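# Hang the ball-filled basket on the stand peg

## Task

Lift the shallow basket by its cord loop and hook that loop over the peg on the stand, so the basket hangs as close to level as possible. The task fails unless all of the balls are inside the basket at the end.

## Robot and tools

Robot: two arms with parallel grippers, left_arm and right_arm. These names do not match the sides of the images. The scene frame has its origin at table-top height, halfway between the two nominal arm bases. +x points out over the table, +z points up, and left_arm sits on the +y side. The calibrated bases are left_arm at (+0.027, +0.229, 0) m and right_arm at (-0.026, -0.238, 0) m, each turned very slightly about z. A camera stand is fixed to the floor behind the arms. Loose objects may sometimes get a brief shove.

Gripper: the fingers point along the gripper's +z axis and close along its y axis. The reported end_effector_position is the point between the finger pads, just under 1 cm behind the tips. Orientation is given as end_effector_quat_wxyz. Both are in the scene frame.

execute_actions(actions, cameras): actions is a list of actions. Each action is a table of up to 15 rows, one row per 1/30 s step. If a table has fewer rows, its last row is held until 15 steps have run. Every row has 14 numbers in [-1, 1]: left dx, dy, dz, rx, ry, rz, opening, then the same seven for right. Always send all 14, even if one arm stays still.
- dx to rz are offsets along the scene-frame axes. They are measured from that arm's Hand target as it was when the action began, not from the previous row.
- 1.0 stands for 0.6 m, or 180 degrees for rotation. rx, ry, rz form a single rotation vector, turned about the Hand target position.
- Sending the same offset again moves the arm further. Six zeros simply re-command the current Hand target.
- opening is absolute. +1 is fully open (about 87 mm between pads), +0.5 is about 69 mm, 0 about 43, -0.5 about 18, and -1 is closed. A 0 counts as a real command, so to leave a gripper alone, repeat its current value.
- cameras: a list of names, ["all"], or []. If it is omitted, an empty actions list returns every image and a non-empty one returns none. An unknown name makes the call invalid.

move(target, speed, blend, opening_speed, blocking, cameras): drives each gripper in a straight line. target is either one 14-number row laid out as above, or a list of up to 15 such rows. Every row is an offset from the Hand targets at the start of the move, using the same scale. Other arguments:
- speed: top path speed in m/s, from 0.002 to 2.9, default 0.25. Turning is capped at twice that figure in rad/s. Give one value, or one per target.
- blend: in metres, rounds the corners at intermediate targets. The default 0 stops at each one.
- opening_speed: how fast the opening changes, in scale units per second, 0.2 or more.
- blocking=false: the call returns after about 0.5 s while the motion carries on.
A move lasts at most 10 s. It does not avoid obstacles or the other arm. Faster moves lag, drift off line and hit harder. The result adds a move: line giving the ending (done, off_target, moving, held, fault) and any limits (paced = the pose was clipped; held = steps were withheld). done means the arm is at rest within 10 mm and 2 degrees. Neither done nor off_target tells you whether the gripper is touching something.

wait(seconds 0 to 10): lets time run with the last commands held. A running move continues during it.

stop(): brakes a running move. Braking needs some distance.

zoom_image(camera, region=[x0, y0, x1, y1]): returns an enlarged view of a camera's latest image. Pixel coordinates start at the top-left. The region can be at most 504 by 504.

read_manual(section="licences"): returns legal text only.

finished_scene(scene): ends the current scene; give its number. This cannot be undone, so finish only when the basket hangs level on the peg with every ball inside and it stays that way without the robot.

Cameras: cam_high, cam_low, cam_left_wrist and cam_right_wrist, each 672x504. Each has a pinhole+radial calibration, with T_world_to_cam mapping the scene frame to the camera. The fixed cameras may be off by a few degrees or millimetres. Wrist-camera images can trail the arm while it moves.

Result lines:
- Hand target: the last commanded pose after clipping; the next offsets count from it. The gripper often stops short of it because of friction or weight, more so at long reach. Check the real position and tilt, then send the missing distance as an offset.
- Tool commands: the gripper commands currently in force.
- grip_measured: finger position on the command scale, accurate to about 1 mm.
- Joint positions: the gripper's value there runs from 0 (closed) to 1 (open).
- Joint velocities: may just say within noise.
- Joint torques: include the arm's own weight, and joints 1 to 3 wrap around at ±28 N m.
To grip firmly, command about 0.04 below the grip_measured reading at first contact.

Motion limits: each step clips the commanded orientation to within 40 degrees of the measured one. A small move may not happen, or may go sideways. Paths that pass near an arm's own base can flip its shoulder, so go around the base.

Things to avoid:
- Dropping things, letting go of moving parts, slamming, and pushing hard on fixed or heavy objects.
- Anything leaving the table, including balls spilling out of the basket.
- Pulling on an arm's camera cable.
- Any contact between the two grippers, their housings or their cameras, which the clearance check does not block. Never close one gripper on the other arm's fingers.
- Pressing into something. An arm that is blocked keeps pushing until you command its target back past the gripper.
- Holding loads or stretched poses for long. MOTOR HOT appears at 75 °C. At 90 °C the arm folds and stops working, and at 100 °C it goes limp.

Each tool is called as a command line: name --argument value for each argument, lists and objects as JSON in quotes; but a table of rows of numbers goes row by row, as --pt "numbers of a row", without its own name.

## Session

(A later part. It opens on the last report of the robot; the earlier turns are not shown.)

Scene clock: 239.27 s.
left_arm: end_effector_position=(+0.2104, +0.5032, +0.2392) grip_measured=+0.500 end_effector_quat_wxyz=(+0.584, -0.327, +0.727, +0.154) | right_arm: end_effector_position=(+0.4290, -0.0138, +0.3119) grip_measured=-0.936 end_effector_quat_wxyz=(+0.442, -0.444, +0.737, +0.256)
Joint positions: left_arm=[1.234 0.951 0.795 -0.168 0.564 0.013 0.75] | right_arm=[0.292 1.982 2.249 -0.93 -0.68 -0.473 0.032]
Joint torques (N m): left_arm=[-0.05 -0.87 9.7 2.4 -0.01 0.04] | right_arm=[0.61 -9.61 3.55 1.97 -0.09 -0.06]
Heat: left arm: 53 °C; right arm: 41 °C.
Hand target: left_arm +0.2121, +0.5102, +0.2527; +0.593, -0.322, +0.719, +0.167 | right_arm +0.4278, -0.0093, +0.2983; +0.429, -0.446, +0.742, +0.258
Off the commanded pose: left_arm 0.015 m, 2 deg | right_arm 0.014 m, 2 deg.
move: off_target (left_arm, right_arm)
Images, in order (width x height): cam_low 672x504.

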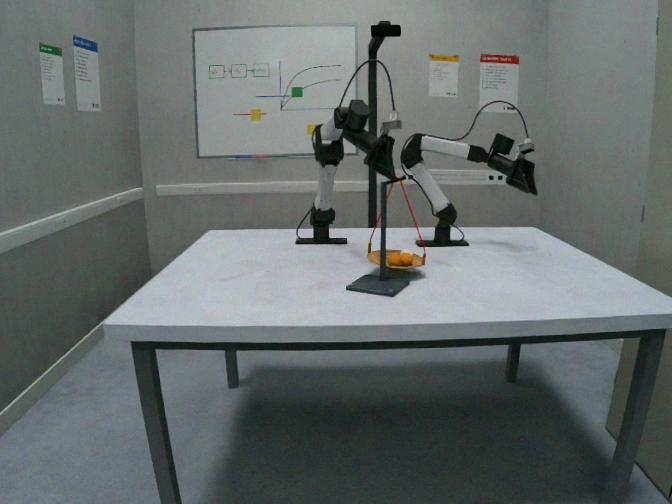

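move --target '[0,0,0,0,0,0,0.5, -0.0013,-0.0133,0.003,0,0,0,-1]' --speed 0.02 --cameras '["cam_low"]'

zoom_image --camera "cam_low" --region '[340, 140, 480, 280]'

Scene clock: 248.00 s.
left_arm: end_effector_position=(+0.2104, +0.5032, +0.2392) grip_measured=+0.500 end_effector_quat_wxyz=(+0.584, -0.327, +0.727, +0.154) | right_arm: end_effector_position=(+0.4287, -0.0143, +0.3128) grip_measured=-0.936 end_effector_quat_wxyz=(+0.442, -0.445, +0.734, +0.259)
Joint positions: left_arm=[1.234 0.951 0.795 -0.168 0.564 0.013 0.75] | right_arm=[0.288 1.981 2.249 -0.93 -0.69 -0.476 0.032]
Joint torques (N m): left_arm=[-0.03 -0.88 9.7 2.4 -0.01 0.05] | right_arm=[-0.66 -9.99 3.7 1.74 -0.16 -0.19]
Heat: left arm: 54 °C; right arm: 41 °C.
Hand target: left_arm +0.2121, +0.5102, +0.2527; +0.593, -0.322, +0.719, +0.167 | right_arm +0.4269, -0.0173, +0.3003; +0.429, -0.446, +0.742, +0.258
Off the commanded pose: left_arm 0.015 m, 2 deg | right_arm 0.013 m, 2 deg.
move: off_target (left_arm, right_arm)
Images, in order (width x height): cam_low 672x504.

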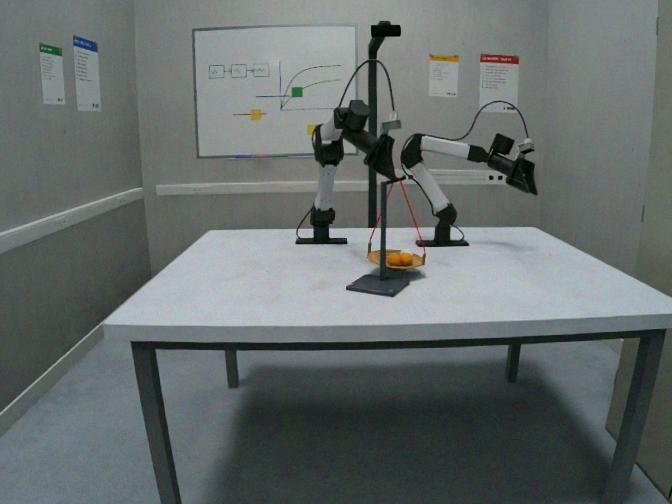

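Scaled by 3.600 from the camera's 672x504 image, which has a finer 960x720 frame.

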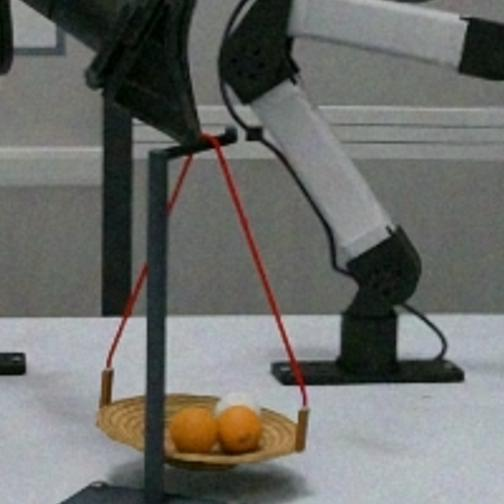

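move --target '[0,0,0,0,0,0,0.5, 0,0,-0.012,0,0,0,-1]' --speed 0.03 --cameras '["cam_low"]'

zoom_image --camera "cam_low" --region '[340, 140, 480, 280]'

Scene clock: 253.63 s.
left_arm: end_effector_position=(+0.2104, +0.5032, +0.2392) grip_measured=+0.500 end_effector_quat_wxyz=(+0.584, -0.327, +0.727, +0.154) | right_arm: end_effector_position=(+0.4290, -0.0147, +0.3114) grip_measured=-0.936 end_effector_quat_wxyz=(+0.449, -0.446, +0.729, +0.261)
Joint positions: left_arm=[1.234 0.951 0.795 -0.168 0.564 0.013 0.75] | right_arm=[0.284 1.958 2.195 -0.883 -0.701 -0.477 0.032]
Joint torques (N m): left_arm=[-0.03 -0.85 9.72 2.4 -0.01 0.05] | right_arm=[-0.31 -9.4 3.33 1.64 0.02 -0.11]
Heat: left arm: 54 °C; right arm: 41 °C.
Hand target: left_arm +0.2121, +0.5102, +0.2527; +0.593, -0.322, +0.719, +0.167 | right_arm +0.4270, -0.0173, +0.2930; +0.429, -0.446, +0.742, +0.258
Off the commanded pose: left_arm 0.015 m, 2 deg | right_arm 0.019 m, 3 deg.
move: off_target (left_arm, right_arm)
Images, in order (width x height): cam_low 672x504.

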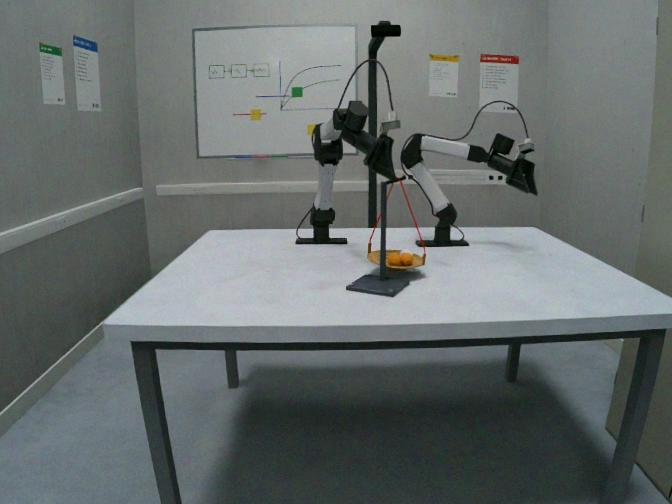

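Scaled by 3.600 from the camera's 672x504 image, which has a finer 960x720 frame.

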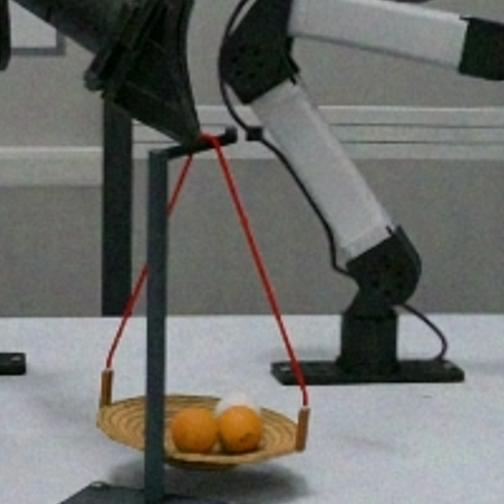

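move --target '[0,0,0,0,0,0,0.5, 0,-0.003,-0.013,0,0,0,-1]' --speed 0.03 --cameras '["cam_low", "cam_right_wrist"]'

zoom_image --camera "cam_low" --region '[340, 140, 480, 280]'

Scene clock: 262.33 s.
left_arm: end_effector_position=(+0.2104, +0.5032, +0.2392) grip_measured=+0.500 end_effector_quat_wxyz=(+0.584, -0.327, +0.727, +0.154) | right_arm: end_effector_position=(+0.4286, -0.0149, +0.3111) grip_measured=-0.936 end_effector_quat_wxyz=(+0.458, -0.449, +0.721, +0.262)
Joint positions: left_arm=[1.234 0.951 0.795 -0.168 0.564 0.013 0.75] | right_arm=[0.28 1.931 2.138 -0.833 -0.713 -0.48 0.032]
Joint torques (N m): left_arm=[-0.05 -0.87 9.7 2.4 -0.01 0.05] | right_arm=[-0.4 -8.7 3.18 1.48 0.04 -0.13]
Heat: left arm: 54 °C; right arm: 41 °C.
Hand target: left_arm +0.2121, +0.5102, +0.2527; +0.593, -0.322, +0.719, +0.167 | right_arm +0.4269, -0.0190, +0.2853; +0.429, -0.446, +0.742, +0.258
Off the commanded pose: left_arm 0.015 m, 2 deg | right_arm 0.026 m, 4 deg.
move: off_target (left_arm, right_arm)
camera_calibration:
cam_right_wrist: T_world_to_cam=[[0.8863, -0.462031, 0.0316162, -0.397934], [-0.444142, -0.867352, -0.224585, 0.267975], [0.131188, 0.185008, -0.973941, 0.39286], [0, 0, 0, 1]] pos_world=[0.420169, -0.0241113, 0.455387]
Images, in order (width x height): cam_low 672x504, cam_right_wrist 672x504.

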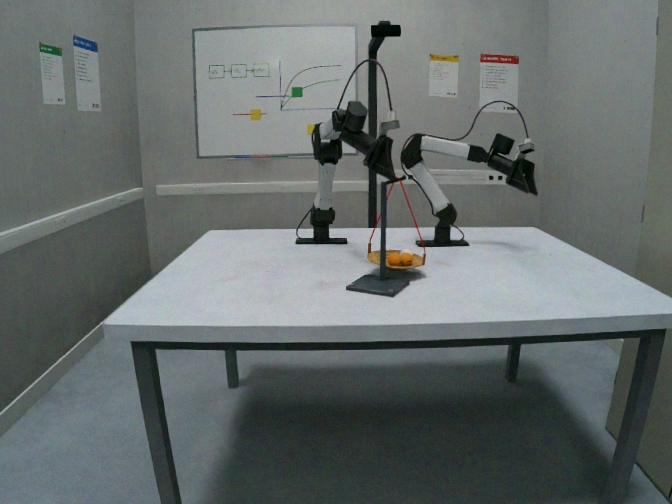

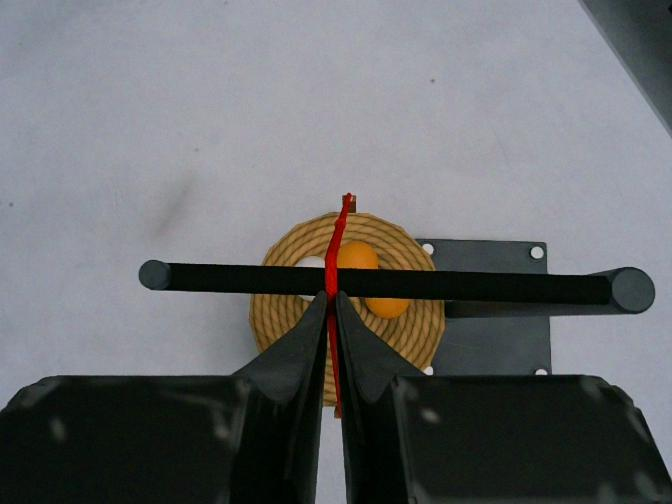

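Scaled by 3.600 from the camera's 672x504 image, which has a finer 960x720 frame.

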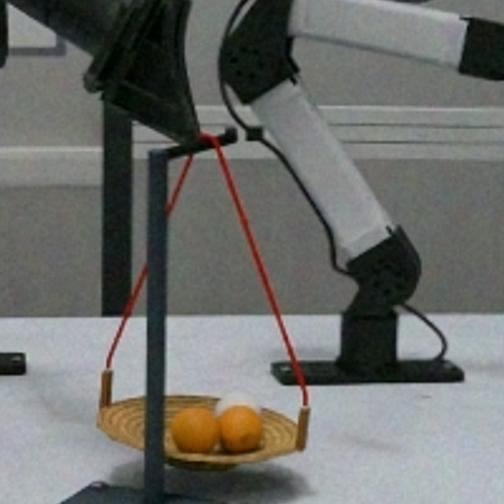

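move --pt "0 0 0 0 0 0 0.5 0.001 0.005 0.058 0 0 0 -1" --pt "0 0 0 0 0 0 0.5 -0.002 -0.005 0.055 0 0 0 -1" --pt "0 0 0 0 0 0 0.5 -0.002 -0.005 0.033 0 0 0 -1" --speed 0.04 --blend '[0.002, 0.002, 0]' --cameras '["cam_low", "cam_right_wrist"]'

zoom_image --camera "cam_low" --region '[340, 140, 480, 280]'

zoom_image --camera "cam_right_wrist" --region '[230, 150, 460, 430]'

Scene clock: 275.47 s.
left_arm: end_effector_position=(+0.2104, +0.5032, +0.2392) grip_measured=+0.500 end_effector_quat_wxyz=(+0.584, -0.327, +0.727, +0.154) | right_arm: end_effector_position=(+0.4282, -0.0186, +0.2984) grip_measured=-0.936 end_effector_quat_wxyz=(+0.419, -0.443, +0.748, +0.262)
Joint positions: left_arm=[1.234 0.951 0.795 -0.168 0.564 0.013 0.75] | right_arm=[0.28 2.01 2.269 -0.984 -0.691 -0.49 0.032]
Joint torques (N m): left_arm=[-0.02 -0.87 9.7 2.4 -0.01 0.04] | right_arm=[-0.9 -12.08 4.52 1.94 -0.15 -0.1]
Heat: left arm: 55 °C; right arm: 41 °C.
Hand target: left_arm +0.2121, +0.5102, +0.2527; +0.593, -0.322, +0.719, +0.167 | right_arm +0.4258, -0.0220, +0.3050; +0.429, -0.446, +0.742, +0.258
Off the commanded pose: left_arm 0.015 m, 2 deg | right_arm 0.008 m, 1 deg.
move: off_target (left_arm)
camera_calibration:
cam_right_wrist: T_world_to_cam=[[0.880903, -0.472703, -0.0237034, -0.380291], [-0.470687, -0.869695, -0.148609, 0.250372], [0.0496332, 0.142067, -0.988612, 0.41972], [0, 0, 0, 1]] pos_world=[0.432014, -0.0216464, 0.443134]
Images, in order (width x height): cam_low 672x504, cam_right_wrist 672x504.

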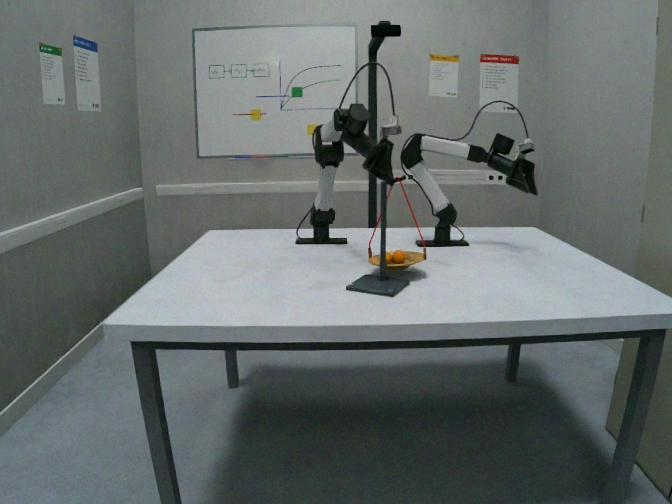

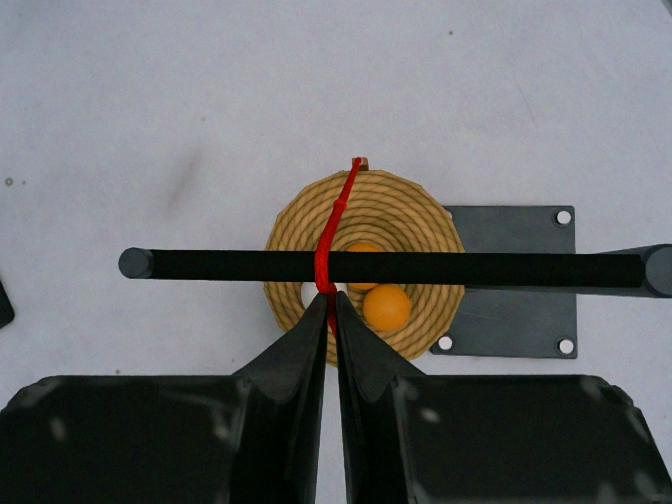

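Scaled by 3.600 from the camera's 672x504 image, which has a finer 960x720 frame.

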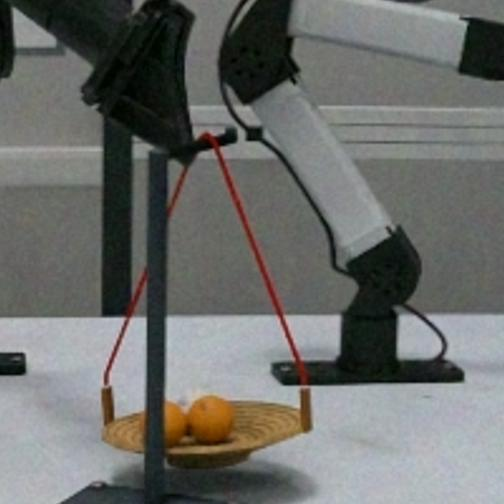

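Scaled by 1.800 from the camera's 672x504 image, which has a finer 960x720 frame.

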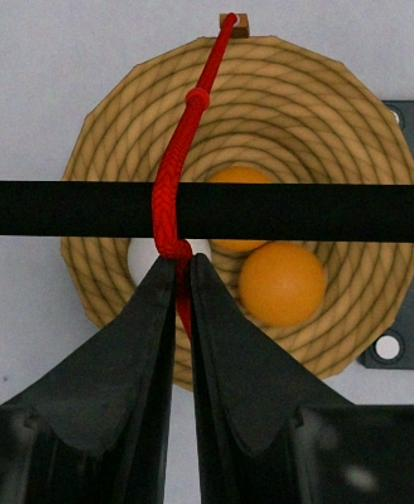

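move --target '[0,0,0,0,0,0,0.5, 0,0,0.0175,0,0,0,-1]' --speed 0.03 --cameras '["cam_low", "cam_right_wrist"]'

zoom_image --camera "cam_low" --region '[340, 140, 480, 280]'

zoom_image --camera "cam_right_wrist" --region '[230, 150, 460, 430]'

Scene clock: 289.43 s.
left_arm: end_effector_position=(+0.2104, +0.5032, +0.2392) grip_measured=+0.500 end_effector_quat_wxyz=(+0.584, -0.327, +0.727, +0.154) | right_arm: end_effector_position=(+0.4271, -0.0197, +0.3110) grip_measured=-0.936 end_effector_quat_wxyz=(+0.429, -0.444, +0.743, +0.259)
Joint positions: left_arm=[1.234 0.951 0.795 -0.168 0.564 0.013 0.75] | right_arm=[0.279 2.01 2.311 -1.004 -0.691 -0.49 0.032]
Joint torques (N m): left_arm=[-0.03 -0.87 9.72 2.4 -0.01 0.05] | right_arm=[-0.87 -9.51 8.54 1.54 -0.21 -0.1]
Heat: left arm: 56 °C; right arm: 43 °C.
Hand target: left_arm +0.2121, +0.5102, +0.2527; +0.593, -0.322, +0.719, +0.167 | right_arm +0.4258, -0.0221, +0.3156; +0.429, -0.446, +0.742, +0.258
Off the commanded pose: left_arm 0.015 m, 2 deg | right_arm 0.005 m, 0 deg.
move: off_target (left_arm)
camera_calibration:
cam_right_wrist: T_world_to_cam=[[0.880527, -0.473939, -0.00727911, -0.384467], [-0.468598, -0.868087, -0.163834, 0.254662], [0.0713285, 0.147671, -0.986461, 0.422544], [0, 0, 0, 1]] pos_world=[0.427728, -0.0235435, 0.455747]
Images, in order (width x height): cam_low 672x504, cam_right_wrist 672x504.

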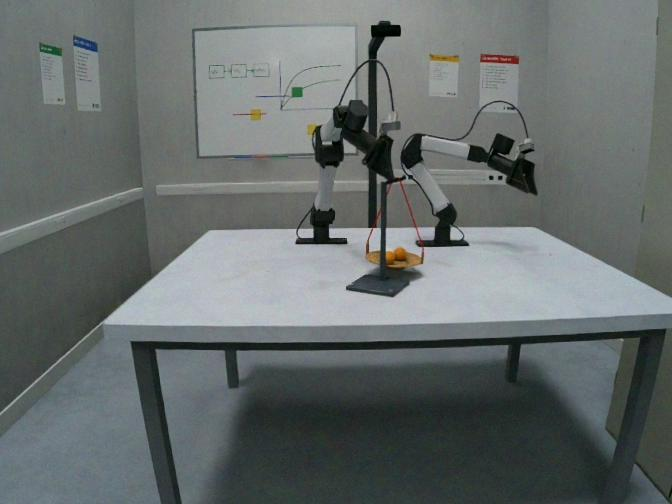

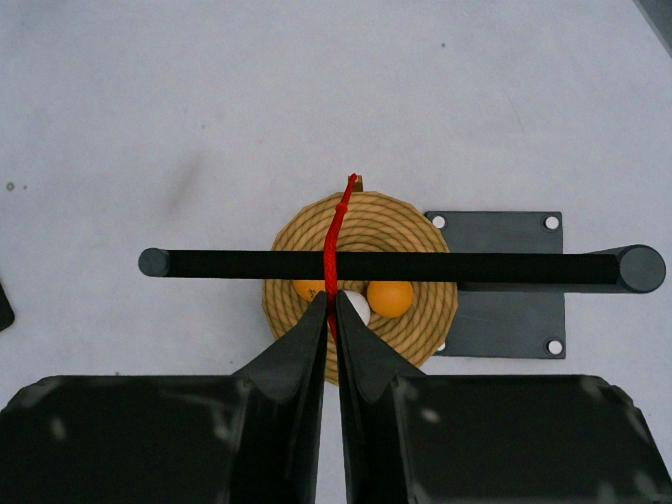

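Scaled by 3.600 from the camera's 672x504 image, which has a finer 960x720 frame.

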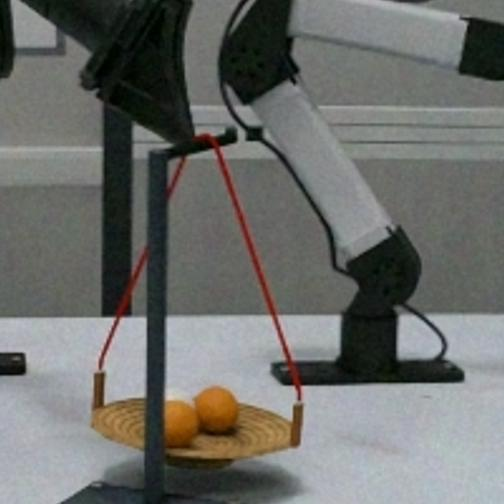

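Scaled by 1.800 from the camera's 672x504 image, which has a finer 960x720 frame.

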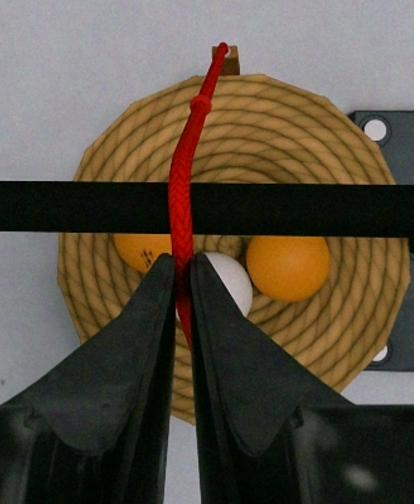

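move --target '[0,0,0,0,0,0,0.5, 0,0,0,0,0,0,-0.6]' --speed 0.03 --opening_speed 0.3 --cameras '["cam_low", "cam_right_wrist", "cam_high"]'

zoom_image --camera "cam_low" --region '[340, 140, 480, 280]'

zoom_image --camera "cam_right_wrist" --region '[230, 150, 460, 430]'

zoom_image --camera "cam_high" --region '[360, 150, 500, 290]'

Scene clock: 304.27 s.
left_arm: end_effector_position=(+0.2104, +0.5032, +0.2392) grip_measured=+0.500 end_effector_quat_wxyz=(+0.584, -0.327, +0.727, +0.154) | right_arm: end_effector_position=(+0.4271, -0.0197, +0.3110) grip_measured=-0.600 end_effector_quat_wxyz=(+0.429, -0.444, +0.743, +0.259)
Joint positions: left_arm=[1.234 0.951 0.795 -0.168 0.564 0.013 0.75] | right_arm=[0.279 2.01 2.311 -1.004 -0.691 -0.49 0.2]
Joint torques (N m): left_arm=[-0.05 -0.87 9.72 2.39 -0.01 0.05] | right_arm=[-0.65 -9.5 8.65 1.53 -0.21 -0.13]
Heat: left arm: 56 °C; right arm: 42 °C.
Hand target: left_arm +0.2121, +0.5102, +0.2527; +0.593, -0.322, +0.719, +0.167 | right_arm +0.4258, -0.0221, +0.3156; +0.429, -0.446, +0.742, +0.258
Off the commanded pose: left_arm 0.015 m, 2 deg | right_arm 0.005 m, 0 deg.
move: off_target (left_arm)
camera_calibration:
cam_right_wrist: T_world_to_cam=[[0.880527, -0.473939, -0.00727911, -0.384467], [-0.468598, -0.868087, -0.163834, 0.254662], [0.0713285, 0.147671, -0.986461, 0.422544], [0, 0, 0, 1]] pos_world=[0.427728, -0.0235435, 0.455747]
Images, in order (width x height): cam_high 672x504, cam_low 672x504, cam_right_wrist 672x504.

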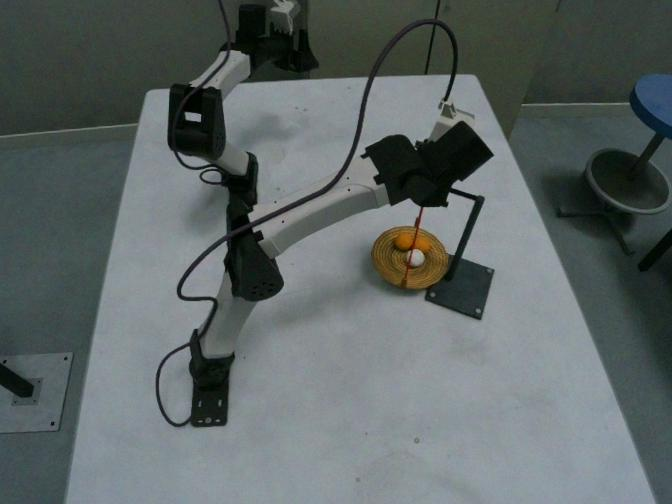

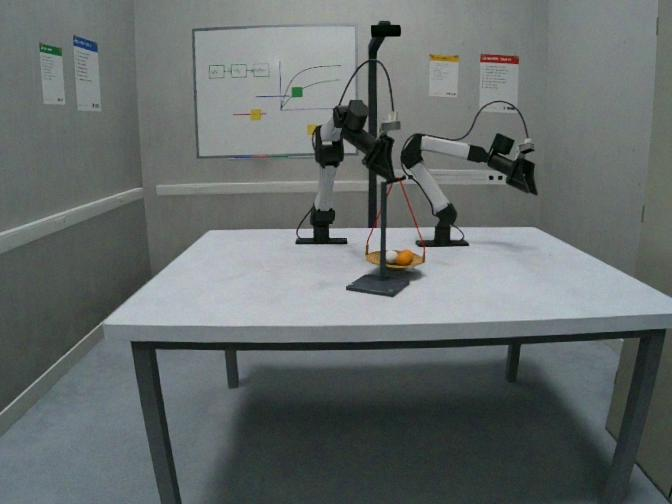

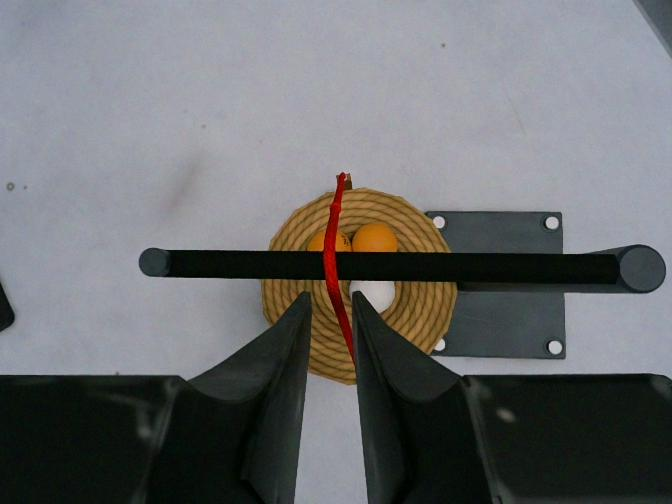

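Scaled by 3.600 from the camera's 672x504 image, which has a finer 960x720 frame.

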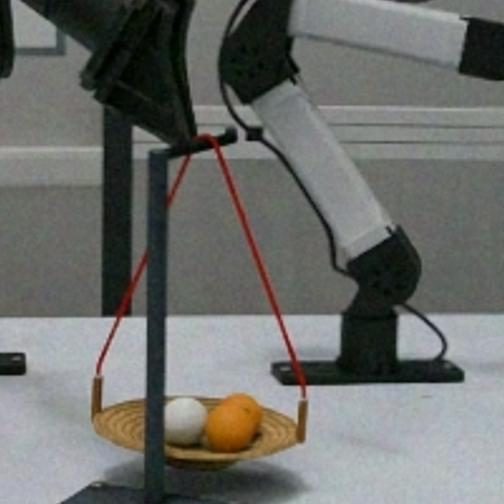

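Scaled by 1.800 from the camera's 672x504 image, which has a finer 960x720 frame.

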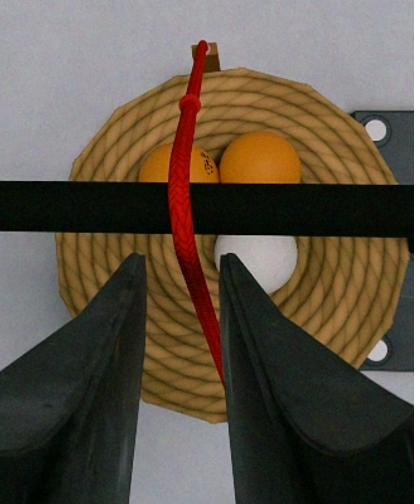

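Scaled by 3.600 from the camera's 672x504 image, which has a finer 960x720 frame.

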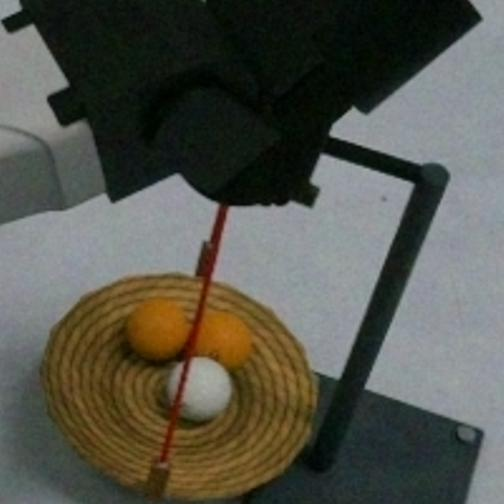

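move --pt "0 0 0 0 0 0 0.5 0 0 0 0 0 0 -0.35" --pt "0 0 0 0 0 0 0.5 -0.07 -0.127 0.075 0 0 0 -0.35" --pt "0 0 0 0 0 0 0.5 -0.217 -0.333 0.067 0 0 0 -0.35" --speed '[0.05, 0.07, 0.2]' --blend '[0, 0.02, 0]' --opening_speed 0.5 --cameras '["cam_low", "cam_high"]'

zoom_image --camera "cam_low" --region '[340, 140, 480, 280]'

zoom_image --camera "cam_high" --region '[360, 150, 500, 290]'

Scene clock: 330.13 s.
left_arm: end_effector_position=(+0.2104, +0.5032, +0.2392) grip_measured=+0.500 end_effector_quat_wxyz=(+0.584, -0.327, +0.727, +0.154) | right_arm: end_effector_position=(+0.3075, -0.2274, +0.3559) grip_measured=-0.350 end_effector_quat_wxyz=(+0.480, -0.416, +0.744, +0.207)
Joint positions: left_arm=[1.234 0.951 0.795 -0.168 0.564 0.013 0.75] | right_arm=[-0.347 1.624 2.072 -1.516 -1.026 -1.102 0.325]
Joint torques (N m): left_arm=[-0.03 -0.85 9.7 2.4 -0.01 0.04] | right_arm=[-0.42 -7.31 3.66 0.69 -0.45 -0.09]
Heat: left arm: 57 °C; right arm: 42 °C.
Hand target: left_arm +0.2121, +0.5102, +0.2527; +0.593, -0.322, +0.719, +0.167 | right_arm +0.2956, -0.2219, +0.3559; +0.429, -0.446, +0.742, +0.258
Off the commanded pose: left_arm 0.015 m, 2 deg | right_arm 0.013 m, 9 deg.
joint sent to its limit (right arm) — joint 4 (wrist pitch), lower limit. The joint targets are off in orientation, not in position.
move: off_target (left_arm, right_arm)
Images, in order (width x height): cam_high 672x504, cam_low 672x504.

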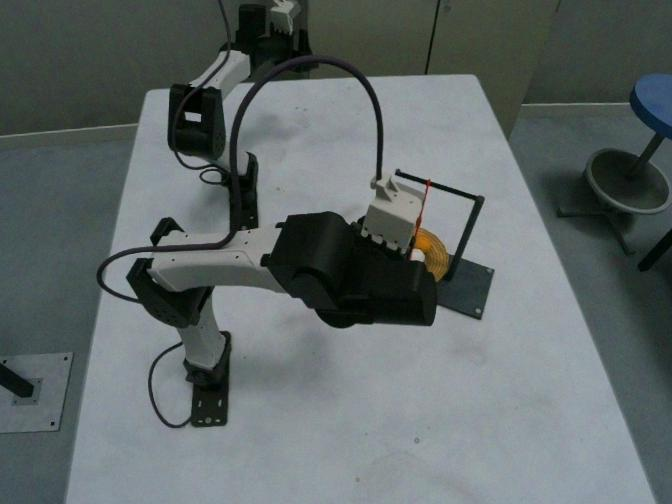

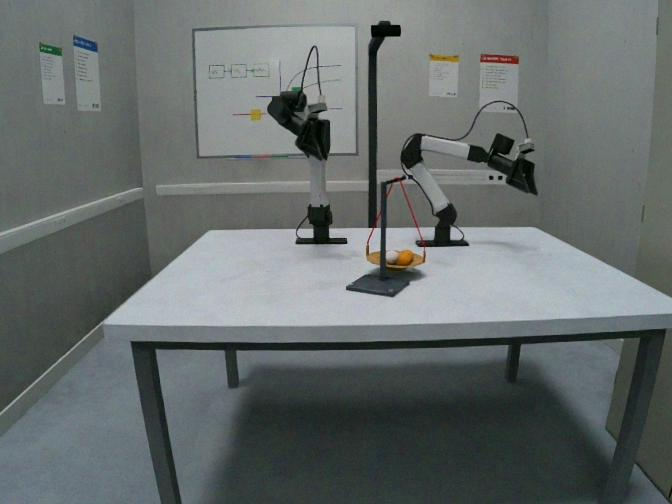

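Scaled by 3.600 from the camera's 672x504 image, which has a finer 960x720 frame.

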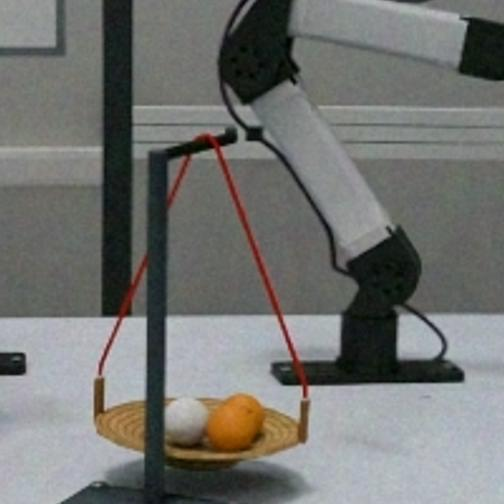

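Scaled by 3.600 from the camera's 672x504 image, which has a finer 960x720 frame.

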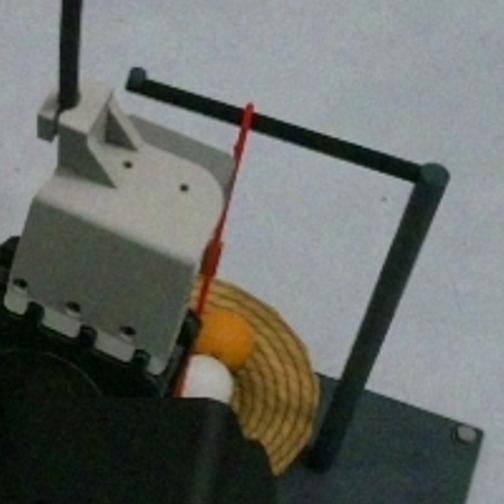

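finished_scene --scene 3

The scene is finished: the task was done.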